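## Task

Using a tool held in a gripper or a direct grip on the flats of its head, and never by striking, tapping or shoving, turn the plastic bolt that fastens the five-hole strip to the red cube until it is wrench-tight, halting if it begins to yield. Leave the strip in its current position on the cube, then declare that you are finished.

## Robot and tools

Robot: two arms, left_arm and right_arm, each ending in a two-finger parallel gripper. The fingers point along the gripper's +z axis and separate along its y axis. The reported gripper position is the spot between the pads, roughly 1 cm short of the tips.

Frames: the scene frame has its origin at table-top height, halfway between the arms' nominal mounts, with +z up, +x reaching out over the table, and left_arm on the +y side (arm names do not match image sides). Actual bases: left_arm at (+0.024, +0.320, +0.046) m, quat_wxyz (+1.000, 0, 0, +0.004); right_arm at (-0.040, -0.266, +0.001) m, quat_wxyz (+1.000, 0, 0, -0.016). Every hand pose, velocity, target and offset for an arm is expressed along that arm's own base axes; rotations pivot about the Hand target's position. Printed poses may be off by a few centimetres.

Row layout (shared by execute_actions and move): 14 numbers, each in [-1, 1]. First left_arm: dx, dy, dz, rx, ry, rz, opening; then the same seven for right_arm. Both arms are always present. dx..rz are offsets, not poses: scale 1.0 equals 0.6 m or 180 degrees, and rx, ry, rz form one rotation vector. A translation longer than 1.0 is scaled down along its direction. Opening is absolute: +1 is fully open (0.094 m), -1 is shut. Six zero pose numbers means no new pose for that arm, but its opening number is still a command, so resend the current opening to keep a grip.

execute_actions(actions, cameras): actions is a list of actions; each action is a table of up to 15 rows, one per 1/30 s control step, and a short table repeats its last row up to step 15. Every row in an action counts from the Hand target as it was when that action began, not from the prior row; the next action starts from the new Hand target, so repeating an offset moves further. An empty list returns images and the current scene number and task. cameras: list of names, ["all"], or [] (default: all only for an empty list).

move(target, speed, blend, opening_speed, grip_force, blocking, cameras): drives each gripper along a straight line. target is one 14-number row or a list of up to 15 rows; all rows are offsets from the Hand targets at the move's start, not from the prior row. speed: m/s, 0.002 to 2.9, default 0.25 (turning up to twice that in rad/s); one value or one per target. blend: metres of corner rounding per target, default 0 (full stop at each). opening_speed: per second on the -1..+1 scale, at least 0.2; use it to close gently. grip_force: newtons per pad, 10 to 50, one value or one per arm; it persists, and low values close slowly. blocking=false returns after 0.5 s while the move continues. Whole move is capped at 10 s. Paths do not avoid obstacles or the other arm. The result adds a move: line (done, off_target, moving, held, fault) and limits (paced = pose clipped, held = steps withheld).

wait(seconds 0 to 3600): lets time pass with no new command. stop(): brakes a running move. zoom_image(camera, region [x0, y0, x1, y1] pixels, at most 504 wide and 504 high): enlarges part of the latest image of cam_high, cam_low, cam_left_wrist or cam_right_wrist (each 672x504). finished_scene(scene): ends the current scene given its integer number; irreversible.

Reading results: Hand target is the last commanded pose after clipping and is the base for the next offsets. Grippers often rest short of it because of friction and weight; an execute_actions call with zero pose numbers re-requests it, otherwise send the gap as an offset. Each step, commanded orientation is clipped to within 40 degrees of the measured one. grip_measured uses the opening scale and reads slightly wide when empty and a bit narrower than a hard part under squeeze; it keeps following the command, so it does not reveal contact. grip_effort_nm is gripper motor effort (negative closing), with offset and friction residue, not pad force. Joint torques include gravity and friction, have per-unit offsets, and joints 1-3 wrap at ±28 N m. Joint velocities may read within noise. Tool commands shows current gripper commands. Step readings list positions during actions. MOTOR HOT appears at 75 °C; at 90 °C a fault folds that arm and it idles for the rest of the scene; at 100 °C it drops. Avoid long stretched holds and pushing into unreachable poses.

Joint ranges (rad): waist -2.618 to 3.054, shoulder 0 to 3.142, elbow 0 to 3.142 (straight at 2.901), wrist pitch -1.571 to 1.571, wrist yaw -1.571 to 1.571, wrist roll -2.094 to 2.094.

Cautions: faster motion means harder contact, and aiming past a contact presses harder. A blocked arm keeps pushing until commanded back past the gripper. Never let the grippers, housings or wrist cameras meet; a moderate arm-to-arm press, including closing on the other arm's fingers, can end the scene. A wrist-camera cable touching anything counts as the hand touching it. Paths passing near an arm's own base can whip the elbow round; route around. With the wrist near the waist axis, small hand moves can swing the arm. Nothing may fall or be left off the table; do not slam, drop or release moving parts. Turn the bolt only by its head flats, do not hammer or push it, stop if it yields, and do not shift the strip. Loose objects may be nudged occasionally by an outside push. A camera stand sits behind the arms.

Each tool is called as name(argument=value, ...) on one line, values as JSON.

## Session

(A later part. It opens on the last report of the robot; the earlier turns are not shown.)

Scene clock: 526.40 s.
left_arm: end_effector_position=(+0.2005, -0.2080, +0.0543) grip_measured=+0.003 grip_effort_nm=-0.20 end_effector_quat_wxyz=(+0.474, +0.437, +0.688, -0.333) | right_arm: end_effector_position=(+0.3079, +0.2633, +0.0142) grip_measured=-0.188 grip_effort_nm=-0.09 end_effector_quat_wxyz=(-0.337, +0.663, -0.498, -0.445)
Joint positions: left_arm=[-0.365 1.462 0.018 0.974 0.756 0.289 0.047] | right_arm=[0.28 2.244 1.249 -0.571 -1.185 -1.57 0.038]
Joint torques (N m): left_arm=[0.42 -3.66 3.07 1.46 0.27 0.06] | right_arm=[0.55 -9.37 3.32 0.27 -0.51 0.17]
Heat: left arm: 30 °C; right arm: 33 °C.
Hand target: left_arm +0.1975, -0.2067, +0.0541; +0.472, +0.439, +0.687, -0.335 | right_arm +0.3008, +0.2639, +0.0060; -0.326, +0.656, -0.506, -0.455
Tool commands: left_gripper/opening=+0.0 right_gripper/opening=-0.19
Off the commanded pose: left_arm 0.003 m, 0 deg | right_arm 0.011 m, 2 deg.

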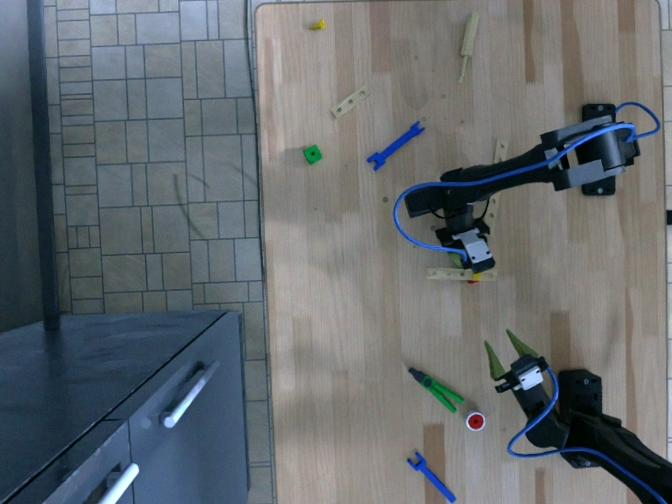

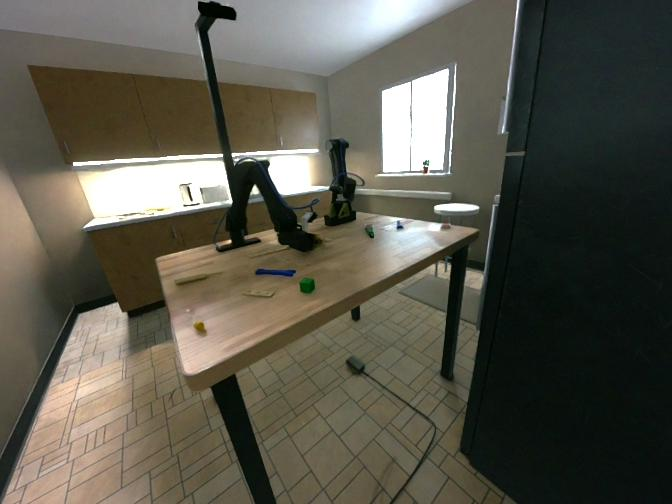

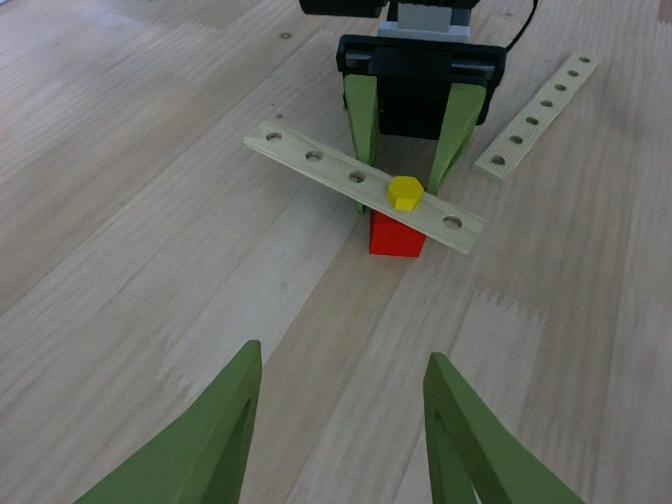

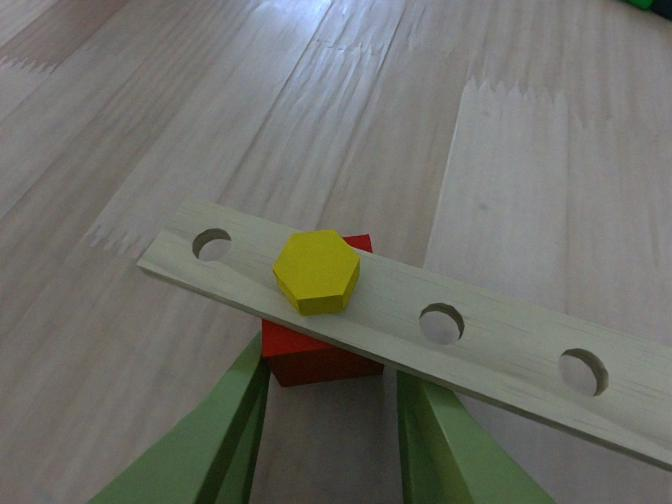

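move(target=[[0,0,0,0,0,0,0.1,0.0231,-0.08,0.0033,0,0,0,-0.19],[0,0,0,0,0,0,0.1,0.0231,-0.08,0.19,0,0,0,0.1],[0,0,0,0,0,0,0.1,-0.1365,-0.0747,0.19,0.007,-0.0142,-0.3942,0.1],[0.0252,-0.2065,0.2098,0.1977,0.3739,0.3836,0.1,-0.1365,-0.0747,0.19,0.007,-0.0142,-0.3942,0.1]], speed=[0.08, 0.25, 0.4, 0.4], blend=[0.01, 0.02, 0.02, 0], cameras=["all"])

Scene clock: 611.73 s.
left_arm: end_effector_position=(+0.2093, -0.3316, +0.1823) grip_measured=+0.097 grip_effort_nm=0.11 end_effector_quat_wxyz=(+0.013, -0.124, +0.992, -0.032) | right_arm: end_effector_position=(+0.2171, +0.2167, +0.1135) grip_measured=+0.097 grip_effort_nm=0.16 end_effector_quat_wxyz=(+0.538, -0.257, +0.785, +0.166)
Joint positions: left_arm=[-1.009 2.02 2.086 -1.568 0.004 -1.258 0.052] | right_arm=[0.975 0.906 0.172 0.337 0.333 0.119 0.052]
Joint torques (N m): left_arm=[0.51 -7.84 7.34 0.16 -0.07 -0.05] | right_arm=[0.54 -0.73 7.65 2.19 0.17 0.16]
Heat: left arm: 30 °C; right arm: 34 °C.
Hand target: left_arm +0.2126, -0.3307, +0.1799; +0.000, -0.130, +0.992, +0.000 | right_arm +0.2190, +0.2190, +0.1198; +0.547, -0.247, +0.781, +0.173
Off the commanded pose: left_arm 0.004 m, 4 deg | right_arm 0.007 m, 2 deg.
joint sent to its limit (left arm) — joint 4 (wrist pitch), lower limit. The joint targets are off in orientation, not in position.
move: off_target (left_arm); blend cut to 0 m at target 1, 0 m at target 2; target 2's new opening was sent with right_arm's hand 0.014 m and 2 deg from that target

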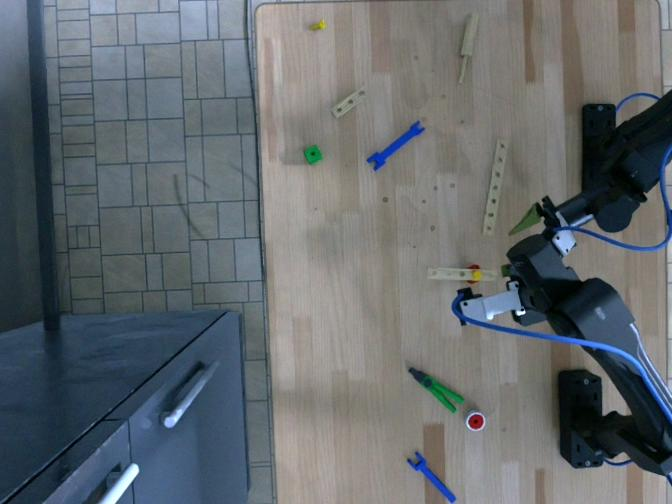

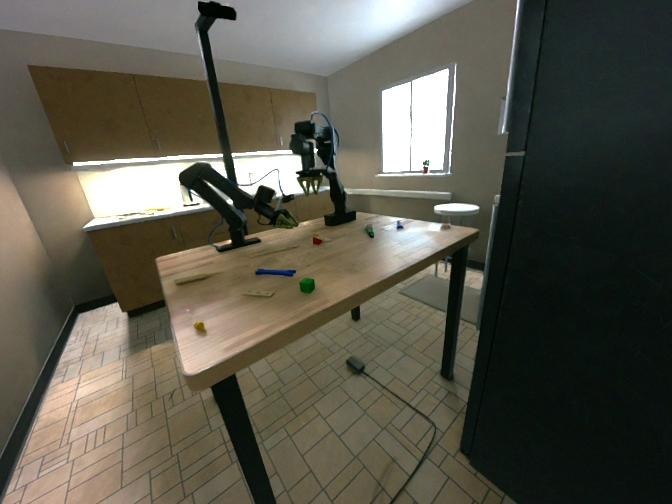

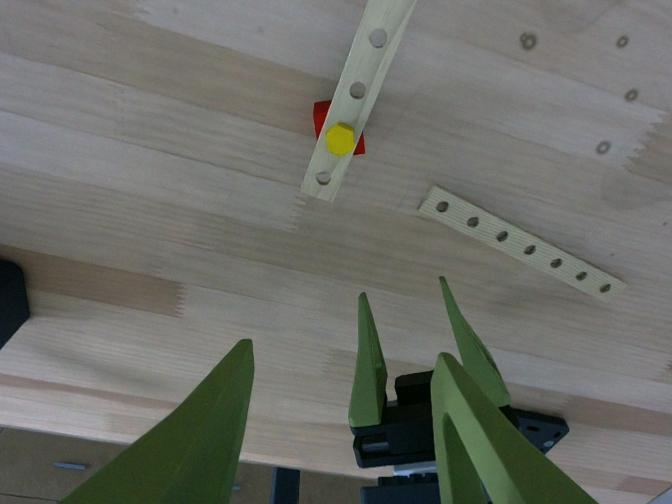

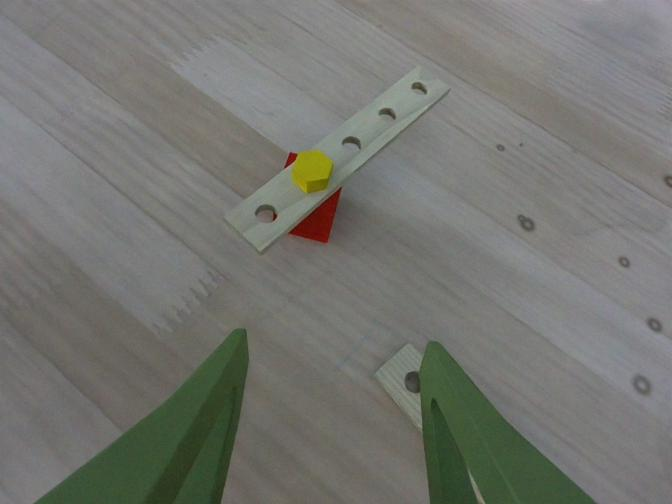

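zoom_image(camera="cam_left_wrist", region=[270, 60, 420, 210])

zoom_image(camera="cam_right_wrist", region=[210, 100, 400, 260])

Scaled by 3.360 from the camera's image (finer frame: 960x720).

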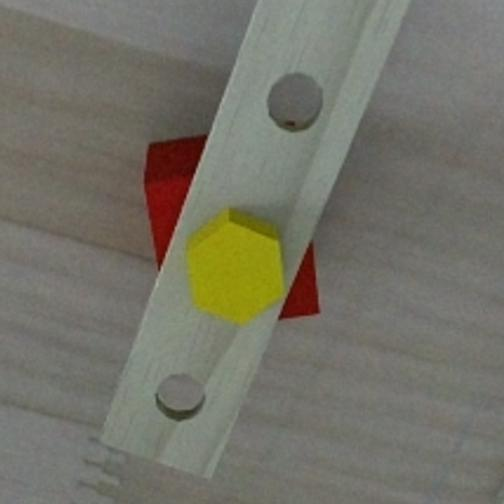

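Scaled by 2.653 from the camera's image (finer frame: 960x720).

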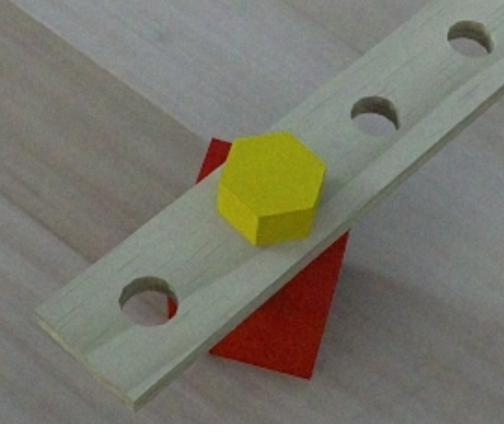

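move(target=[-0.0077,-0.0188,-0.15,0,0,0.0167,0.0,0,0,0,0,0,0,0.1], speed=0.2, cameras=["cam_left_wrist","cam_right_wrist"])

zoom_image(camera="cam_left_wrist", region=[240, 100, 440, 300])

Scene clock: 640.93 s.
left_arm: end_effector_position=(+0.2081, -0.3406, +0.0983) grip_measured=+0.003 grip_effort_nm=-0.20 end_effector_quat_wxyz=(-0.001, -0.155, +0.988, -0.006) | right_arm: end_effector_position=(+0.2171, +0.2167, +0.1135) grip_measured=+0.097 grip_effort_nm=0.16 end_effector_quat_wxyz=(+0.538, -0.257, +0.785, +0.166)
Joint positions: left_arm=[-1.022 2.061 1.811 -1.31 0.006 -1.334 0.047] | right_arm=[0.975 0.906 0.172 0.337 0.333 0.119 0.052]
Joint torques (N m): left_arm=[-0.57 -8.61 5.19 0.36 -0.06 -0.07] | right_arm=[0.54 -0.72 7.65 2.19 0.17 0.16]
Heat: left arm: 28 °C; right arm: 35 °C.
Hand target: left_arm +0.2079, -0.3419, +0.0899; +0.000, -0.156, +0.988, +0.000 | right_arm +0.2190, +0.2190, +0.1198; +0.547, -0.247, +0.781, +0.173
Off the commanded pose: left_arm 0.008 m, 1 deg | right_arm 0.007 m, 2 deg.
move: done

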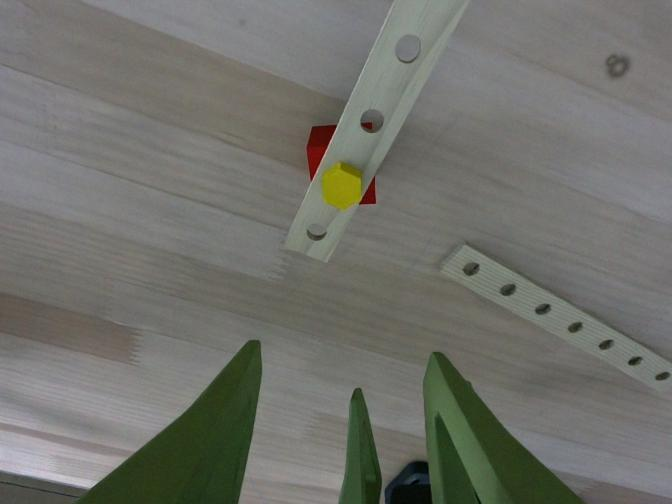

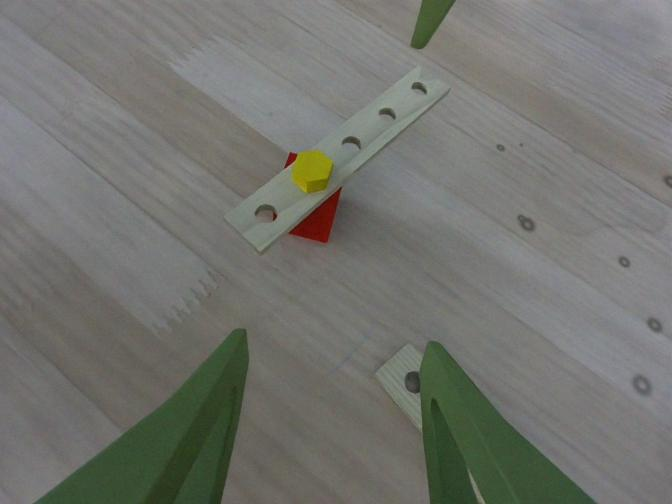

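Scaled by 2.520 from the camera's image (finer frame: 960x720).

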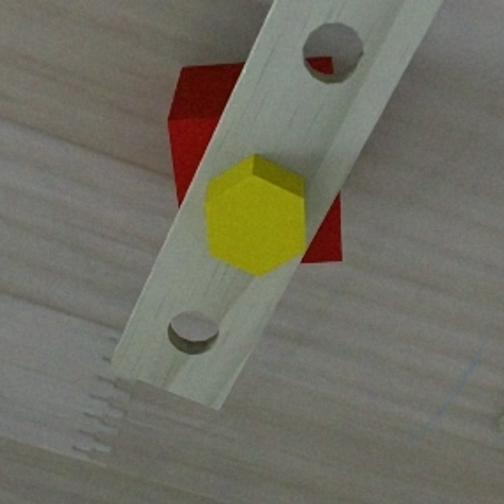

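move(target=[0.0057,-0.002,-0.1055,0,0,0.004,0.0,0,0,0,0,0,0,0.1], speed=0.15, cameras=["cam_left_wrist","cam_right_wrist"])

zoom_image(camera="cam_left_wrist", region=[220, 180, 460, 380])

zoom_image(camera="cam_right_wrist", region=[200, 50, 460, 260])

Scene clock: 654.33 s.
left_arm: end_effector_position=(+0.2103, -0.3442, +0.0360) grip_measured=+0.003 grip_effort_nm=-0.20 end_effector_quat_wxyz=(+0.000, -0.159, +0.987, -0.007) | right_arm: end_effector_position=(+0.2171, +0.2167, +0.1135) grip_measured=+0.097 grip_effort_nm=0.16 end_effector_quat_wxyz=(+0.538, -0.257, +0.785, +0.166)
Joint positions: left_arm=[-1.022 2.108 1.632 -1.082 0.006 -1.341 0.047] | right_arm=[0.975 0.906 0.172 0.337 0.333 0.119 0.052]
Joint torques (N m): left_arm=[0.03 -8.64 5.14 0.39 -0.05 -0.08] | right_arm=[0.55 -0.73 7.65 2.19 0.17 0.16]
Heat: left arm: 28 °C; right arm: 35 °C.
Hand target: left_arm +0.2113, -0.3431, +0.0265; +0.000, -0.162, +0.987, +0.001 | right_arm +0.2190, +0.2190, +0.1198; +0.547, -0.247, +0.781, +0.173
Off the commanded pose: left_arm 0.009 m, 1 deg | right_arm 0.007 m, 2 deg.
move: done

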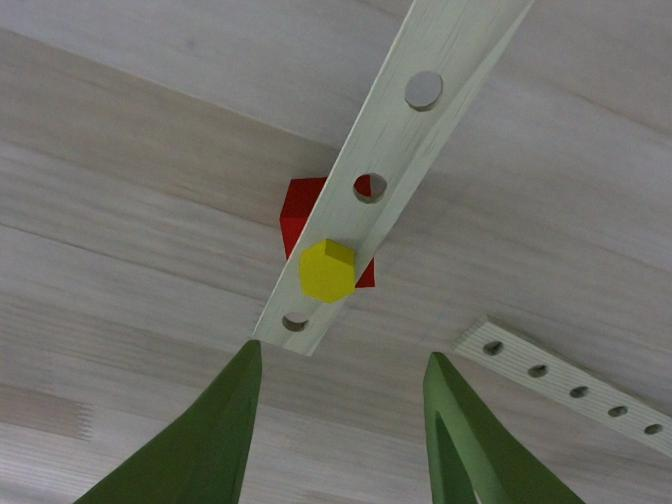

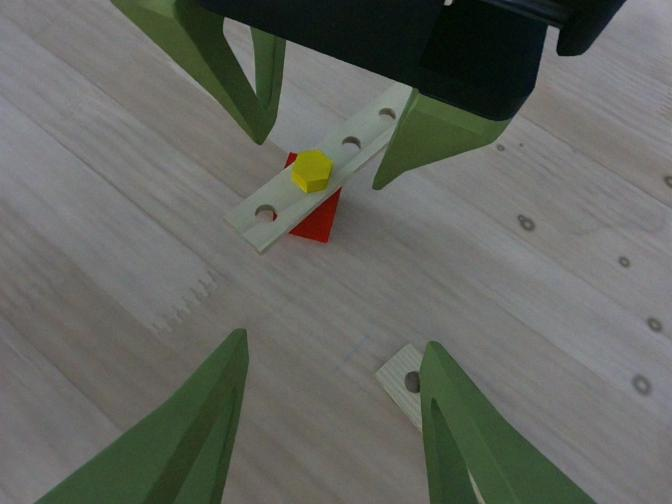

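Scaled by 2.100 from the camera's image (finer frame: 960x720).

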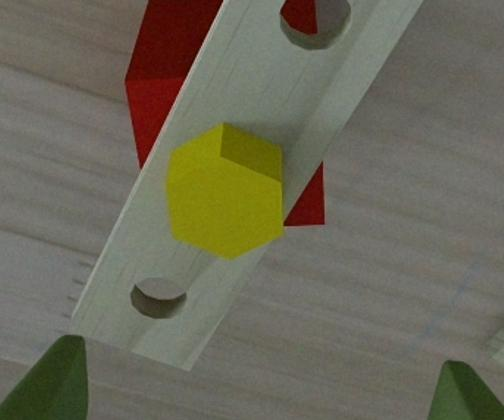

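Scaled by 1.938 from the camera's image (finer frame: 960x720).

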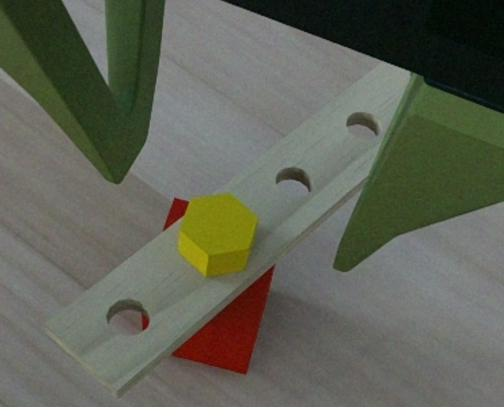

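move(target=[0.007,0.0107,-0.0167,0,0,0,0.0,0,0,0,0,0,0,0.1], speed=0.1, cameras=["cam_left_wrist","cam_right_wrist"])

zoom_image(camera="cam_left_wrist", region=[220, 200, 460, 380])

zoom_image(camera="cam_right_wrist", region=[200, 50, 460, 260])

Scene clock: 765.07 s.
left_arm: end_effector_position=(+0.2137, -0.3395, +0.0262) grip_measured=+0.003 grip_effort_nm=-0.20 end_effector_quat_wxyz=(+0.000, -0.162, +0.987, -0.008) | right_arm: end_effector_position=(+0.2171, +0.2167, +0.1136) grip_measured=+0.097 grip_effort_nm=0.16 end_effector_quat_wxyz=(+0.538, -0.257, +0.785, +0.166)
Joint positions: left_arm=[-1.009 2.108 1.592 -1.041 0.006 -1.334 0.047] | right_arm=[0.975 0.906 0.172 0.338 0.333 0.119 0.052]
Joint torques (N m): left_arm=[0.38 -8.64 4.82 0.39 -0.07 0.05] | right_arm=[0.54 -0.72 7.65 2.18 0.17 0.16]
Heat: left arm: 30 °C; right arm: 37 °C.
Hand target: left_arm +0.2156, -0.3367, +0.0165; +0.000, -0.162, +0.987, +0.001 | right_arm +0.2190, +0.2190, +0.1198; +0.547, -0.247, +0.781, +0.172
Off the commanded pose: left_arm 0.010 m, 1 deg | right_arm 0.007 m, 2 deg.
move: done

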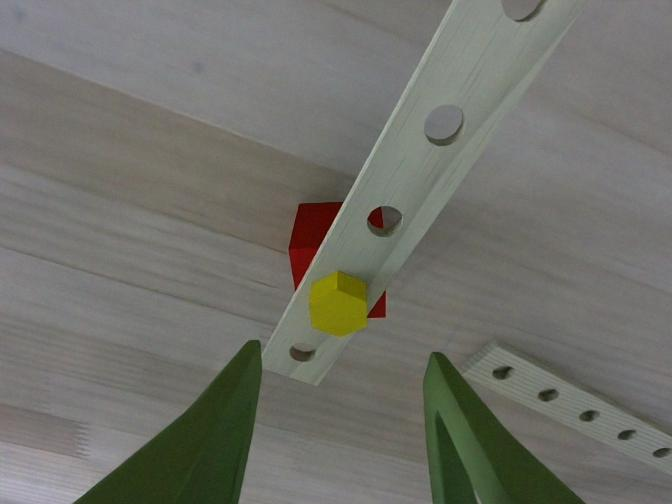

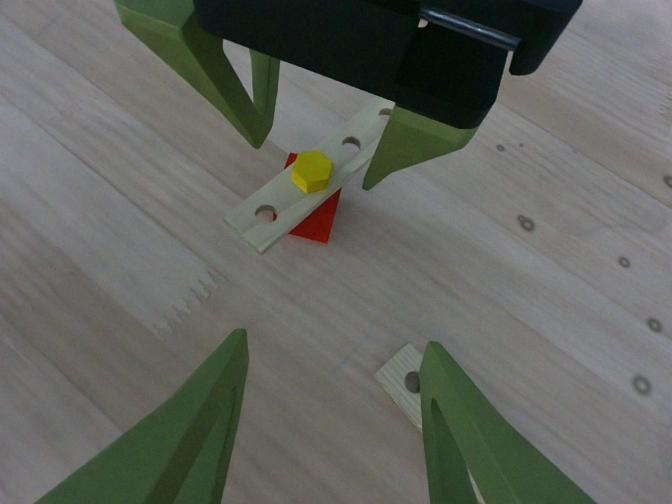

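Scaled by 2.100 from the camera's image (finer frame: 960x720).

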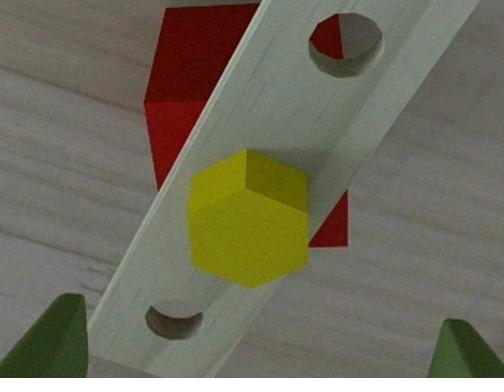

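Scaled by 1.938 from the camera's image (finer frame: 960x720).

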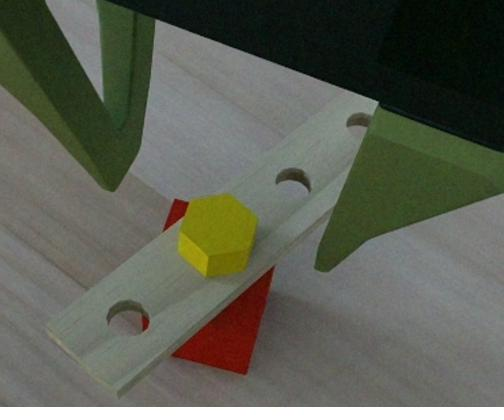

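move(target=[0.0088,0.0062,-0.02,0,0,0,0.0,0,0,0,0,0,0,0.1], speed=0.08, cameras=["cam_left_wrist","cam_right_wrist"])

zoom_image(camera="cam_left_wrist", region=[220, 220, 460, 400])

zoom_image(camera="cam_right_wrist", region=[200, 50, 460, 260])

Scene clock: 786.10 s.
left_arm: end_effector_position=(+0.2192, -0.3358, +0.0149) grip_measured=+0.003 grip_effort_nm=-0.20 end_effector_quat_wxyz=(+0.000, -0.162, +0.987, -0.008) | right_arm: end_effector_position=(+0.2171, +0.2167, +0.1136) grip_measured=+0.097 grip_effort_nm=0.16 end_effector_quat_wxyz=(+0.538, -0.257, +0.785, +0.166)
Joint positions: left_arm=[-0.992 2.119 1.563 -0.999 0.006 -1.318 0.047] | right_arm=[0.975 0.906 0.172 0.338 0.333 0.119 0.052]
Joint torques (N m): left_arm=[0.39 -8.46 4.97 0.4 -0.07 0.06] | right_arm=[0.54 -0.72 7.65 2.18 0.17 0.16]
Heat: left arm: 30 °C; right arm: 38 °C.
Hand target: left_arm +0.2210, -0.3330, +0.0047; +0.000, -0.162, +0.987, +0.000 | right_arm +0.2190, +0.2190, +0.1198; +0.547, -0.247, +0.781, +0.172
Off the commanded pose: left_arm 0.011 m, 1 deg | right_arm 0.007 m, 2 deg.
move: off_target (left_arm)

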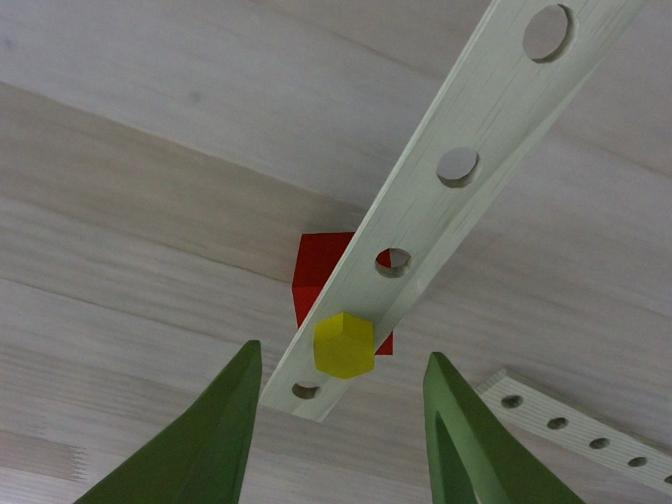

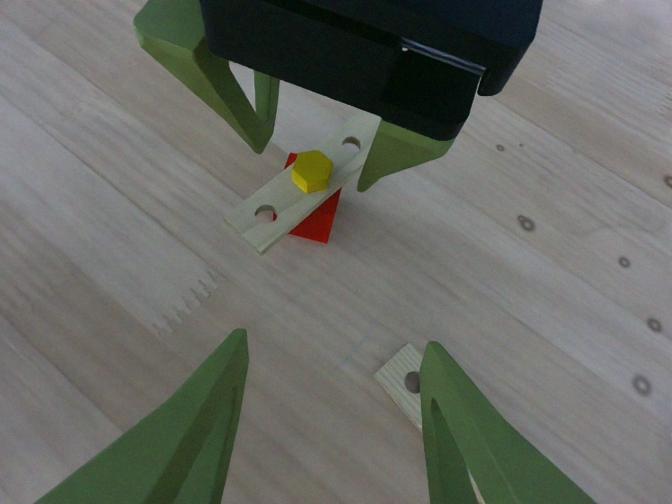

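Scaled by 2.100 from the camera's image (finer frame: 960x720).

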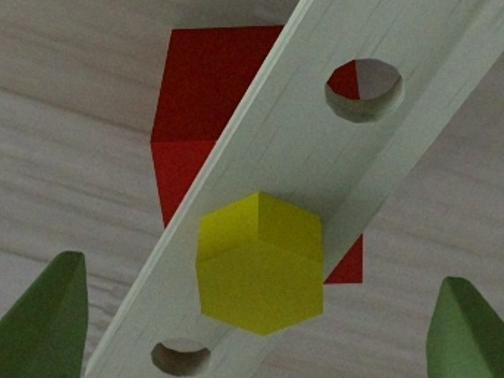

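Scaled by 1.938 from the camera's image (finer frame: 960x720).

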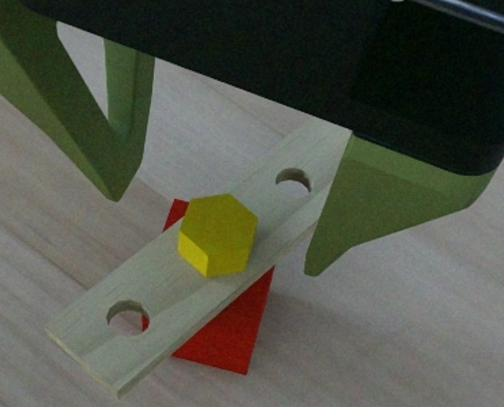

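move(target=[-0.0015,-0.0005,-0.0133,0,0,0,0.0,0,0,0,0,0,0,0.1], speed=0.06, cameras=["cam_left_wrist","cam_right_wrist"])

zoom_image(camera="cam_left_wrist", region=[220, 240, 460, 420])

zoom_image(camera="cam_right_wrist", region=[200, 80, 420, 260])

Scene clock: 799.50 s.
left_arm: end_effector_position=(+0.2191, -0.3357, +0.0069) grip_measured=+0.003 grip_effort_nm=-0.20 end_effector_quat_wxyz=(+0.000, -0.162, +0.987, -0.008) | right_arm: end_effector_position=(+0.2171, +0.2168, +0.1137) grip_measured=+0.097 grip_effort_nm=0.17 end_effector_quat_wxyz=(+0.538, -0.257, +0.785, +0.166)
Joint positions: left_arm=[-0.992 2.129 1.545 -0.972 0.006 -1.318 0.047] | right_arm=[0.975 0.906 0.172 0.338 0.333 0.119 0.052]
Joint torques (N m): left_arm=[0.17 -8.57 4.86 0.41 -0.07 0.02] | right_arm=[0.55 -0.72 7.65 2.18 0.17 0.16]
Heat: left arm: 30 °C; right arm: 38 °C.
Hand target: left_arm +0.2200, -0.3331, -0.0034; +0.000, -0.162, +0.987, +0.001 | right_arm +0.2190, +0.2190, +0.1198; +0.547, -0.247, +0.781, +0.173
Off the commanded pose: left_arm 0.011 m, 1 deg | right_arm 0.007 m, 2 deg.
move: off_target (left_arm)

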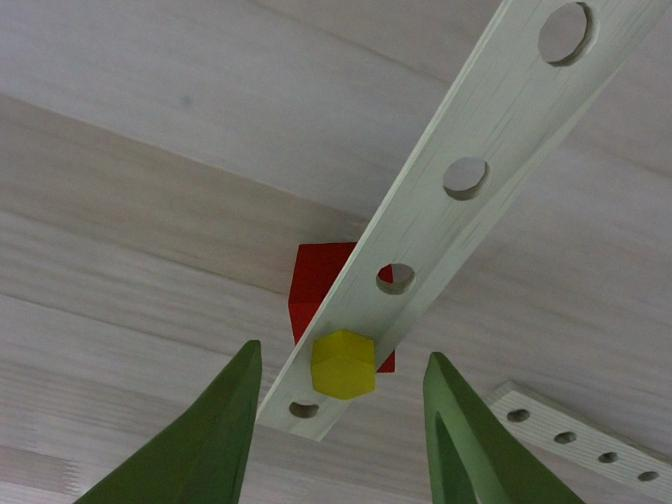

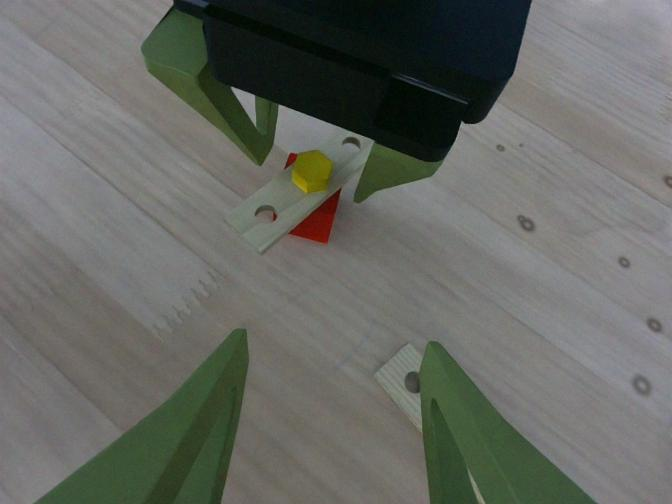

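Scaled by 2.100 from the camera's image (finer frame: 960x720).

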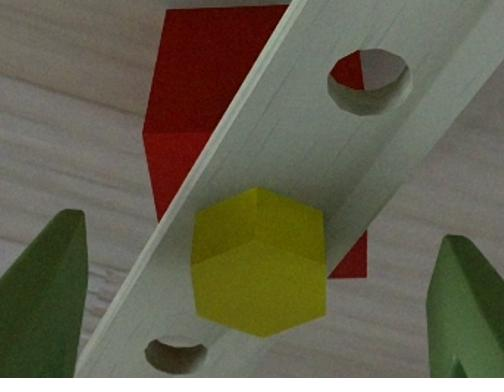

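Scaled by 2.291 from the camera's image (finer frame: 960x720).

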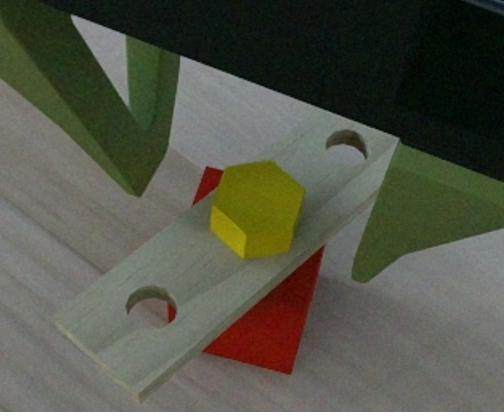

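move(target=[0,0,0,0,0,0,-0.85,0,0,0,0,0,0,0.1], grip_force=[25, 50], cameras=["cam_left_wrist","cam_right_wrist"])

zoom_image(camera="cam_left_wrist", region=[220, 240, 460, 420])

zoom_image(camera="cam_right_wrist", region=[200, 80, 420, 260])

Scene clock: 814.57 s.
left_arm: end_effector_position=(+0.2192, -0.3358, +0.0069) grip_measured=-0.642 grip_effort_nm=-0.57 end_effector_quat_wxyz=(+0.000, -0.162, +0.987, -0.008) | right_arm: end_effector_position=(+0.2171, +0.2168, +0.1137) grip_measured=+0.097 grip_effort_nm=0.16 end_effector_quat_wxyz=(+0.538, -0.257, +0.785, +0.166)
Joint positions: left_arm=[-0.992 2.129 1.545 -0.971 0.006 -1.318 0.017] | right_arm=[0.975 0.906 0.172 0.338 0.333 0.119 0.052]
Joint torques (N m): left_arm=[0.17 -8.5 4.83 0.4 -0.06 0.03] | right_arm=[0.54 -0.72 7.65 2.18 0.17 0.16]
Heat: left arm: 29 °C; right arm: 39 °C.
Hand target: left_arm +0.2200, -0.3332, -0.0034; +0.000, -0.162, +0.987, +0.001 | right_arm +0.2190, +0.2190, +0.1198; +0.547, -0.247, +0.781, +0.173
Off the commanded pose: left_arm 0.011 m, 1 deg | right_arm 0.007 m, 2 deg.
grip_force (N): 25, 50
move: done

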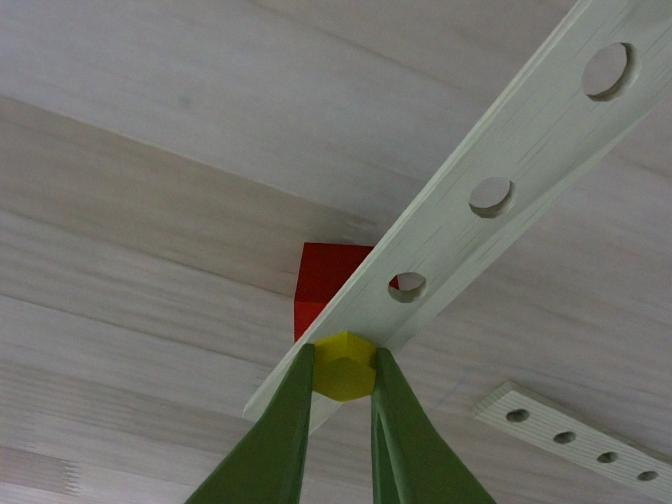

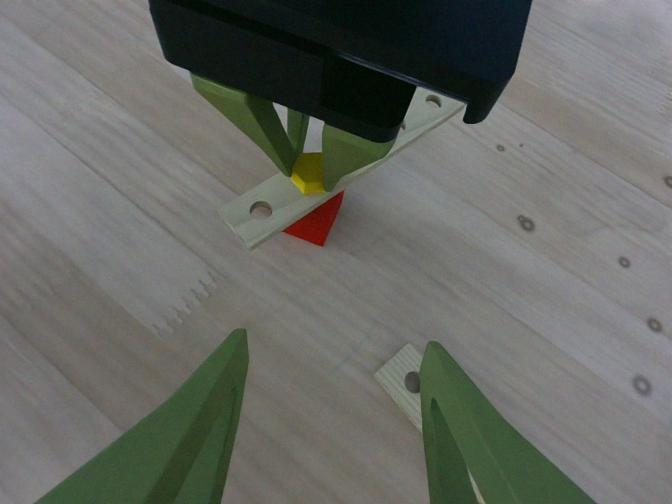

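Scaled by 2.100 from the camera's image (finer frame: 960x720).

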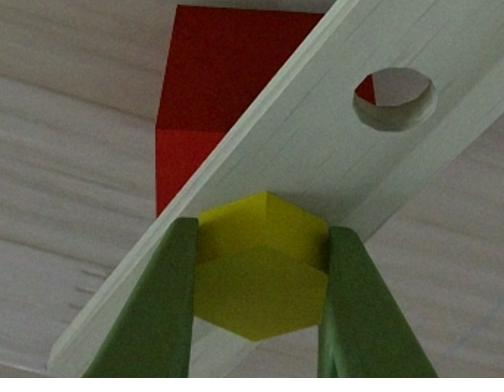

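Scaled by 2.291 from the camera's image (finer frame: 960x720).

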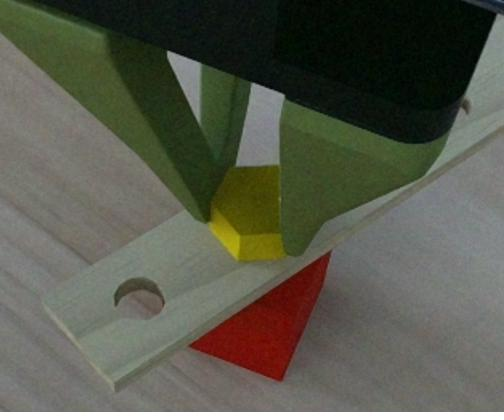

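move(target=[[0,0,0.05,0,0,0,-0.85,0,0,0,0,0,0,0.1],[0,0,0.13,0,0,-0.411,-0.85,0,0,0,0,0,0,0.1]], speed=[0.08, 0.25], blend=[0.01, 0], cameras=["cam_left_wrist","cam_right_wrist","cam_low"])

zoom_image(camera="cam_low", region=[250, 170, 400, 280])

zoom_image(camera="cam_right_wrist", region=[180, 0, 500, 240])

Scene clock: 834.83 s.
left_arm: end_effector_position=(+0.2154, -0.3284, +0.0544) grip_measured=-0.642 grip_effort_nm=-0.61 end_effector_quat_wxyz=(-0.022, +0.462, +0.886, +0.012) | right_arm: end_effector_position=(+0.2171, +0.2168, +0.1137) grip_measured=+0.097 grip_effort_nm=0.16 end_effector_quat_wxyz=(+0.538, -0.257, +0.785, +0.166)
Joint positions: left_arm=[-0.992 2.114 1.715 -1.222 0.001 -0.031 0.017] | right_arm=[0.975 0.906 0.172 0.338 0.333 0.119 0.052]
Joint torques (N m): left_arm=[0.09 -13.15 7.58 0.02 -0.03 0.04] | right_arm=[0.54 -0.72 7.65 2.18 0.17 0.16]
Heat: left arm: 30 °C; right arm: 39 °C.
Hand target: left_arm +0.2200, -0.3332, +0.0747; +0.000, +0.464, +0.886, +0.000 | right_arm +0.2190, +0.2190, +0.1198; +0.547, -0.247, +0.781, +0.173
Off the commanded pose: left_arm 0.021 m, 3 deg | right_arm 0.007 m, 2 deg.
grip_force (N): 25, 50
move: off_target (left_arm)
Images, in order (width x height): cam_low 672x504, cam_left_wrist 672x504, cam_right_wrist 672x504.

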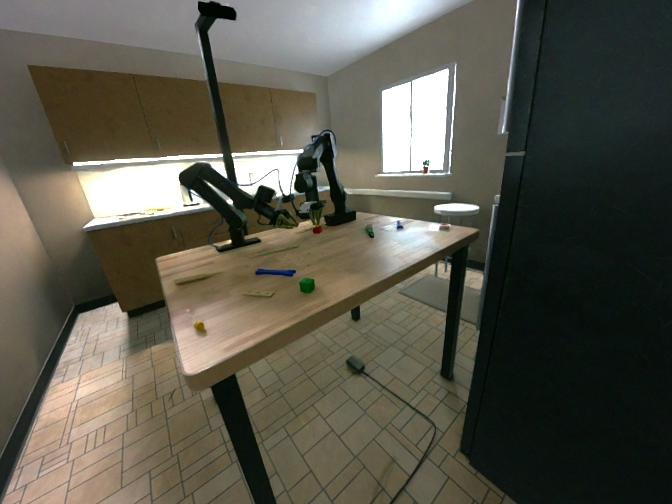

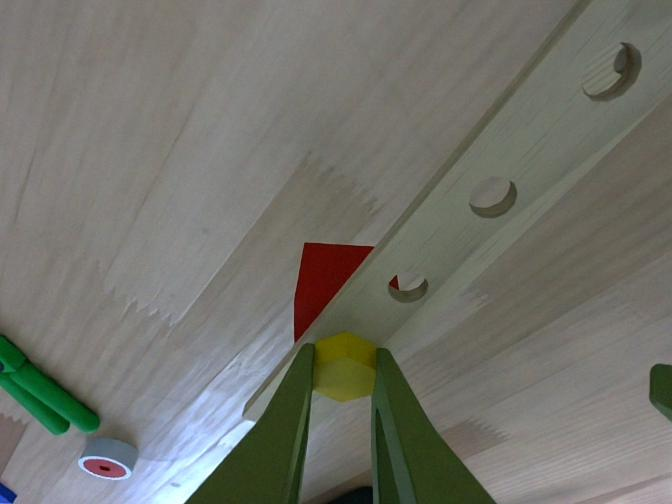

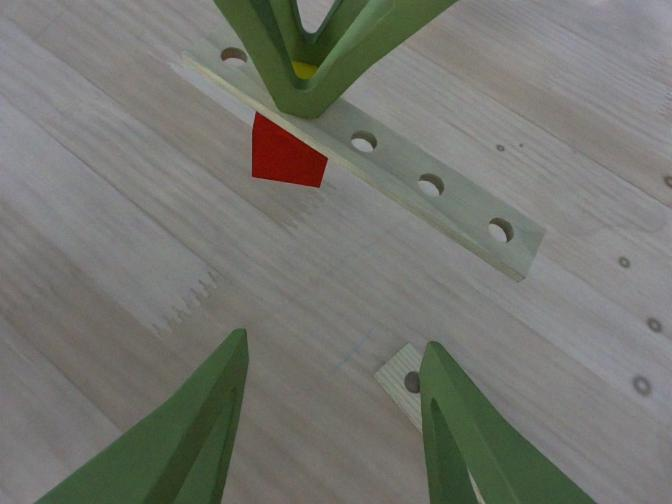

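Scaled by 3.360 from the camera's image (finer frame: 960x720).

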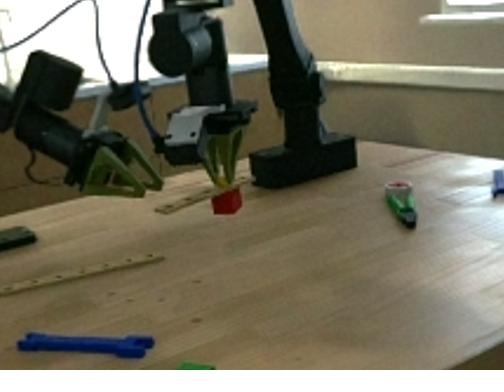

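Scaled by 1.575 from the camera's image (finer frame: 960x720).

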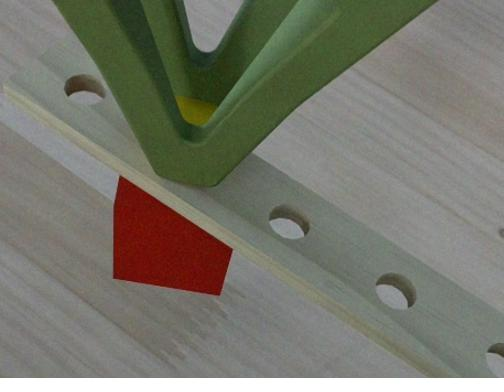

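move(target=[0,0,0,0,0,0,-0.85,0.0432,0.0872,-0.005,0.0587,-0.1008,-0.0521,0.1], speed=0.12, cameras=["cam_left_wrist","cam_right_wrist","cam_low"])

zoom_image(camera="cam_low", region=[250, 170, 400, 280])

Scene clock: 870.20 s.
left_arm: end_effector_position=(+0.2154, -0.3284, +0.0544) grip_measured=-0.642 grip_effort_nm=-0.61 end_effector_quat_wxyz=(-0.022, +0.463, +0.886, +0.012) | right_arm: end_effector_position=(+0.2433, +0.2678, +0.1093) grip_measured=+0.097 grip_effort_nm=0.16 end_effector_quat_wxyz=(+0.668, -0.171, +0.710, +0.144)
Joint positions: left_arm=[-0.992 2.114 1.715 -1.222 0.001 -0.03 0.017] | right_arm=[1.162 1.823 0.214 1.523 0.713 0.032 0.052]
Joint torques (N m): left_arm=[0.08 -13.18 7.56 0.03 -0.05 0.05] | right_arm=[0.46 -4.16 4.36 2.31 0.14 0.01]
Heat: left arm: 37 °C; right arm: 41 °C.
Hand target: left_arm +0.2200, -0.3333, +0.0747; +0.000, +0.464, +0.886, +0.000 | right_arm +0.2449, +0.2713, +0.1169; +0.695, -0.155, +0.684, +0.157
Off the commanded pose: left_arm 0.021 m, 3 deg | right_arm 0.008 m, 5 deg.
joint sent to its limit (right arm) — joint 4 (wrist pitch), upper limit. The joint targets are off in orientation, not in position.
grip_force (N): 25, 50
move: off_target (right_arm)
Images, in order (width x height): cam_low 672x504, cam_left_wrist 672x504, cam_right_wrist 672x504.

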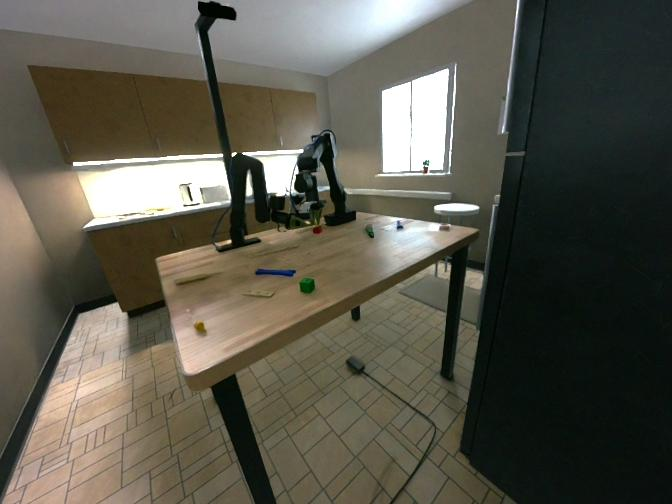

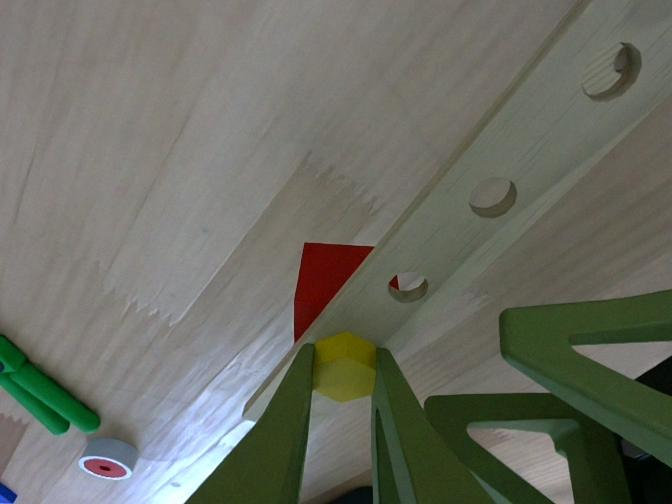

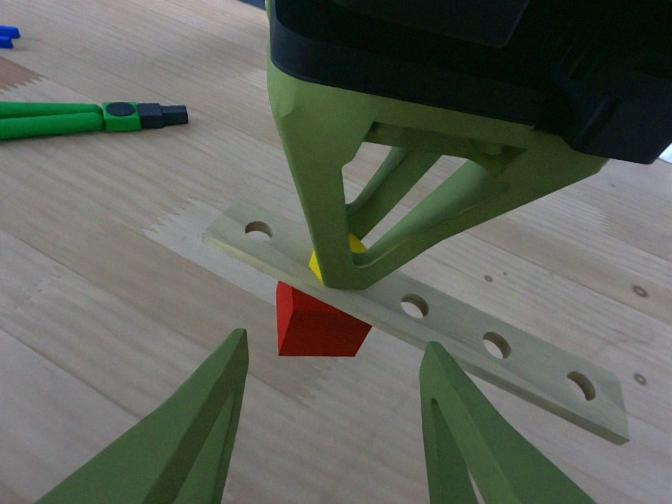

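Scaled by 3.360 from the camera's image (finer frame: 960x720).

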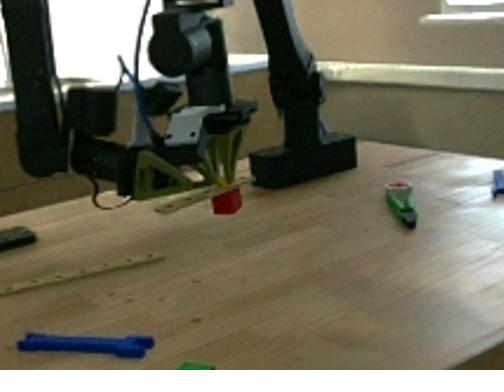

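zoom_image(camera="cam_right_wrist", region=[190, 200, 480, 410])

zoom_image(camera="cam_left_wrist", region=[230, 210, 672, 504])

Scaled by 1.738 from the camera's image (finer frame: 960x720).

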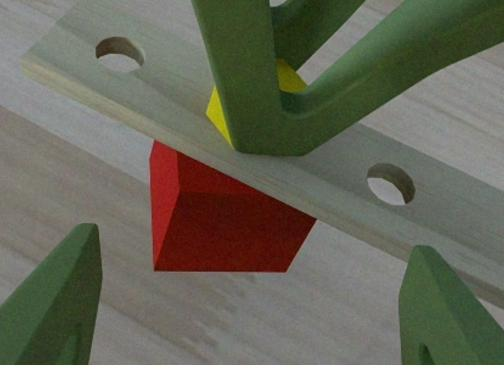

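Scaled by 1.140 from the camera's image (finer frame: 960x720).

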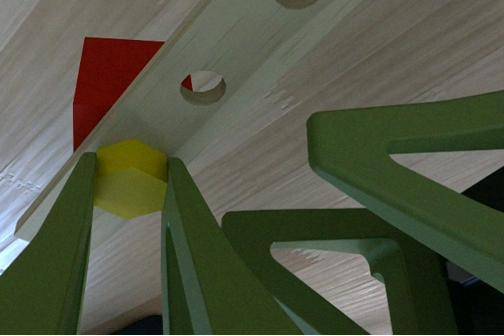

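zoom_image(camera="cam_right_wrist", region=[260, 265, 390, 365])

Scaled by 3.877 from the camera's image (finer frame: 960x720).

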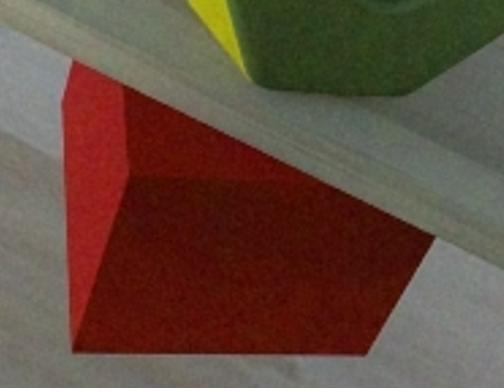

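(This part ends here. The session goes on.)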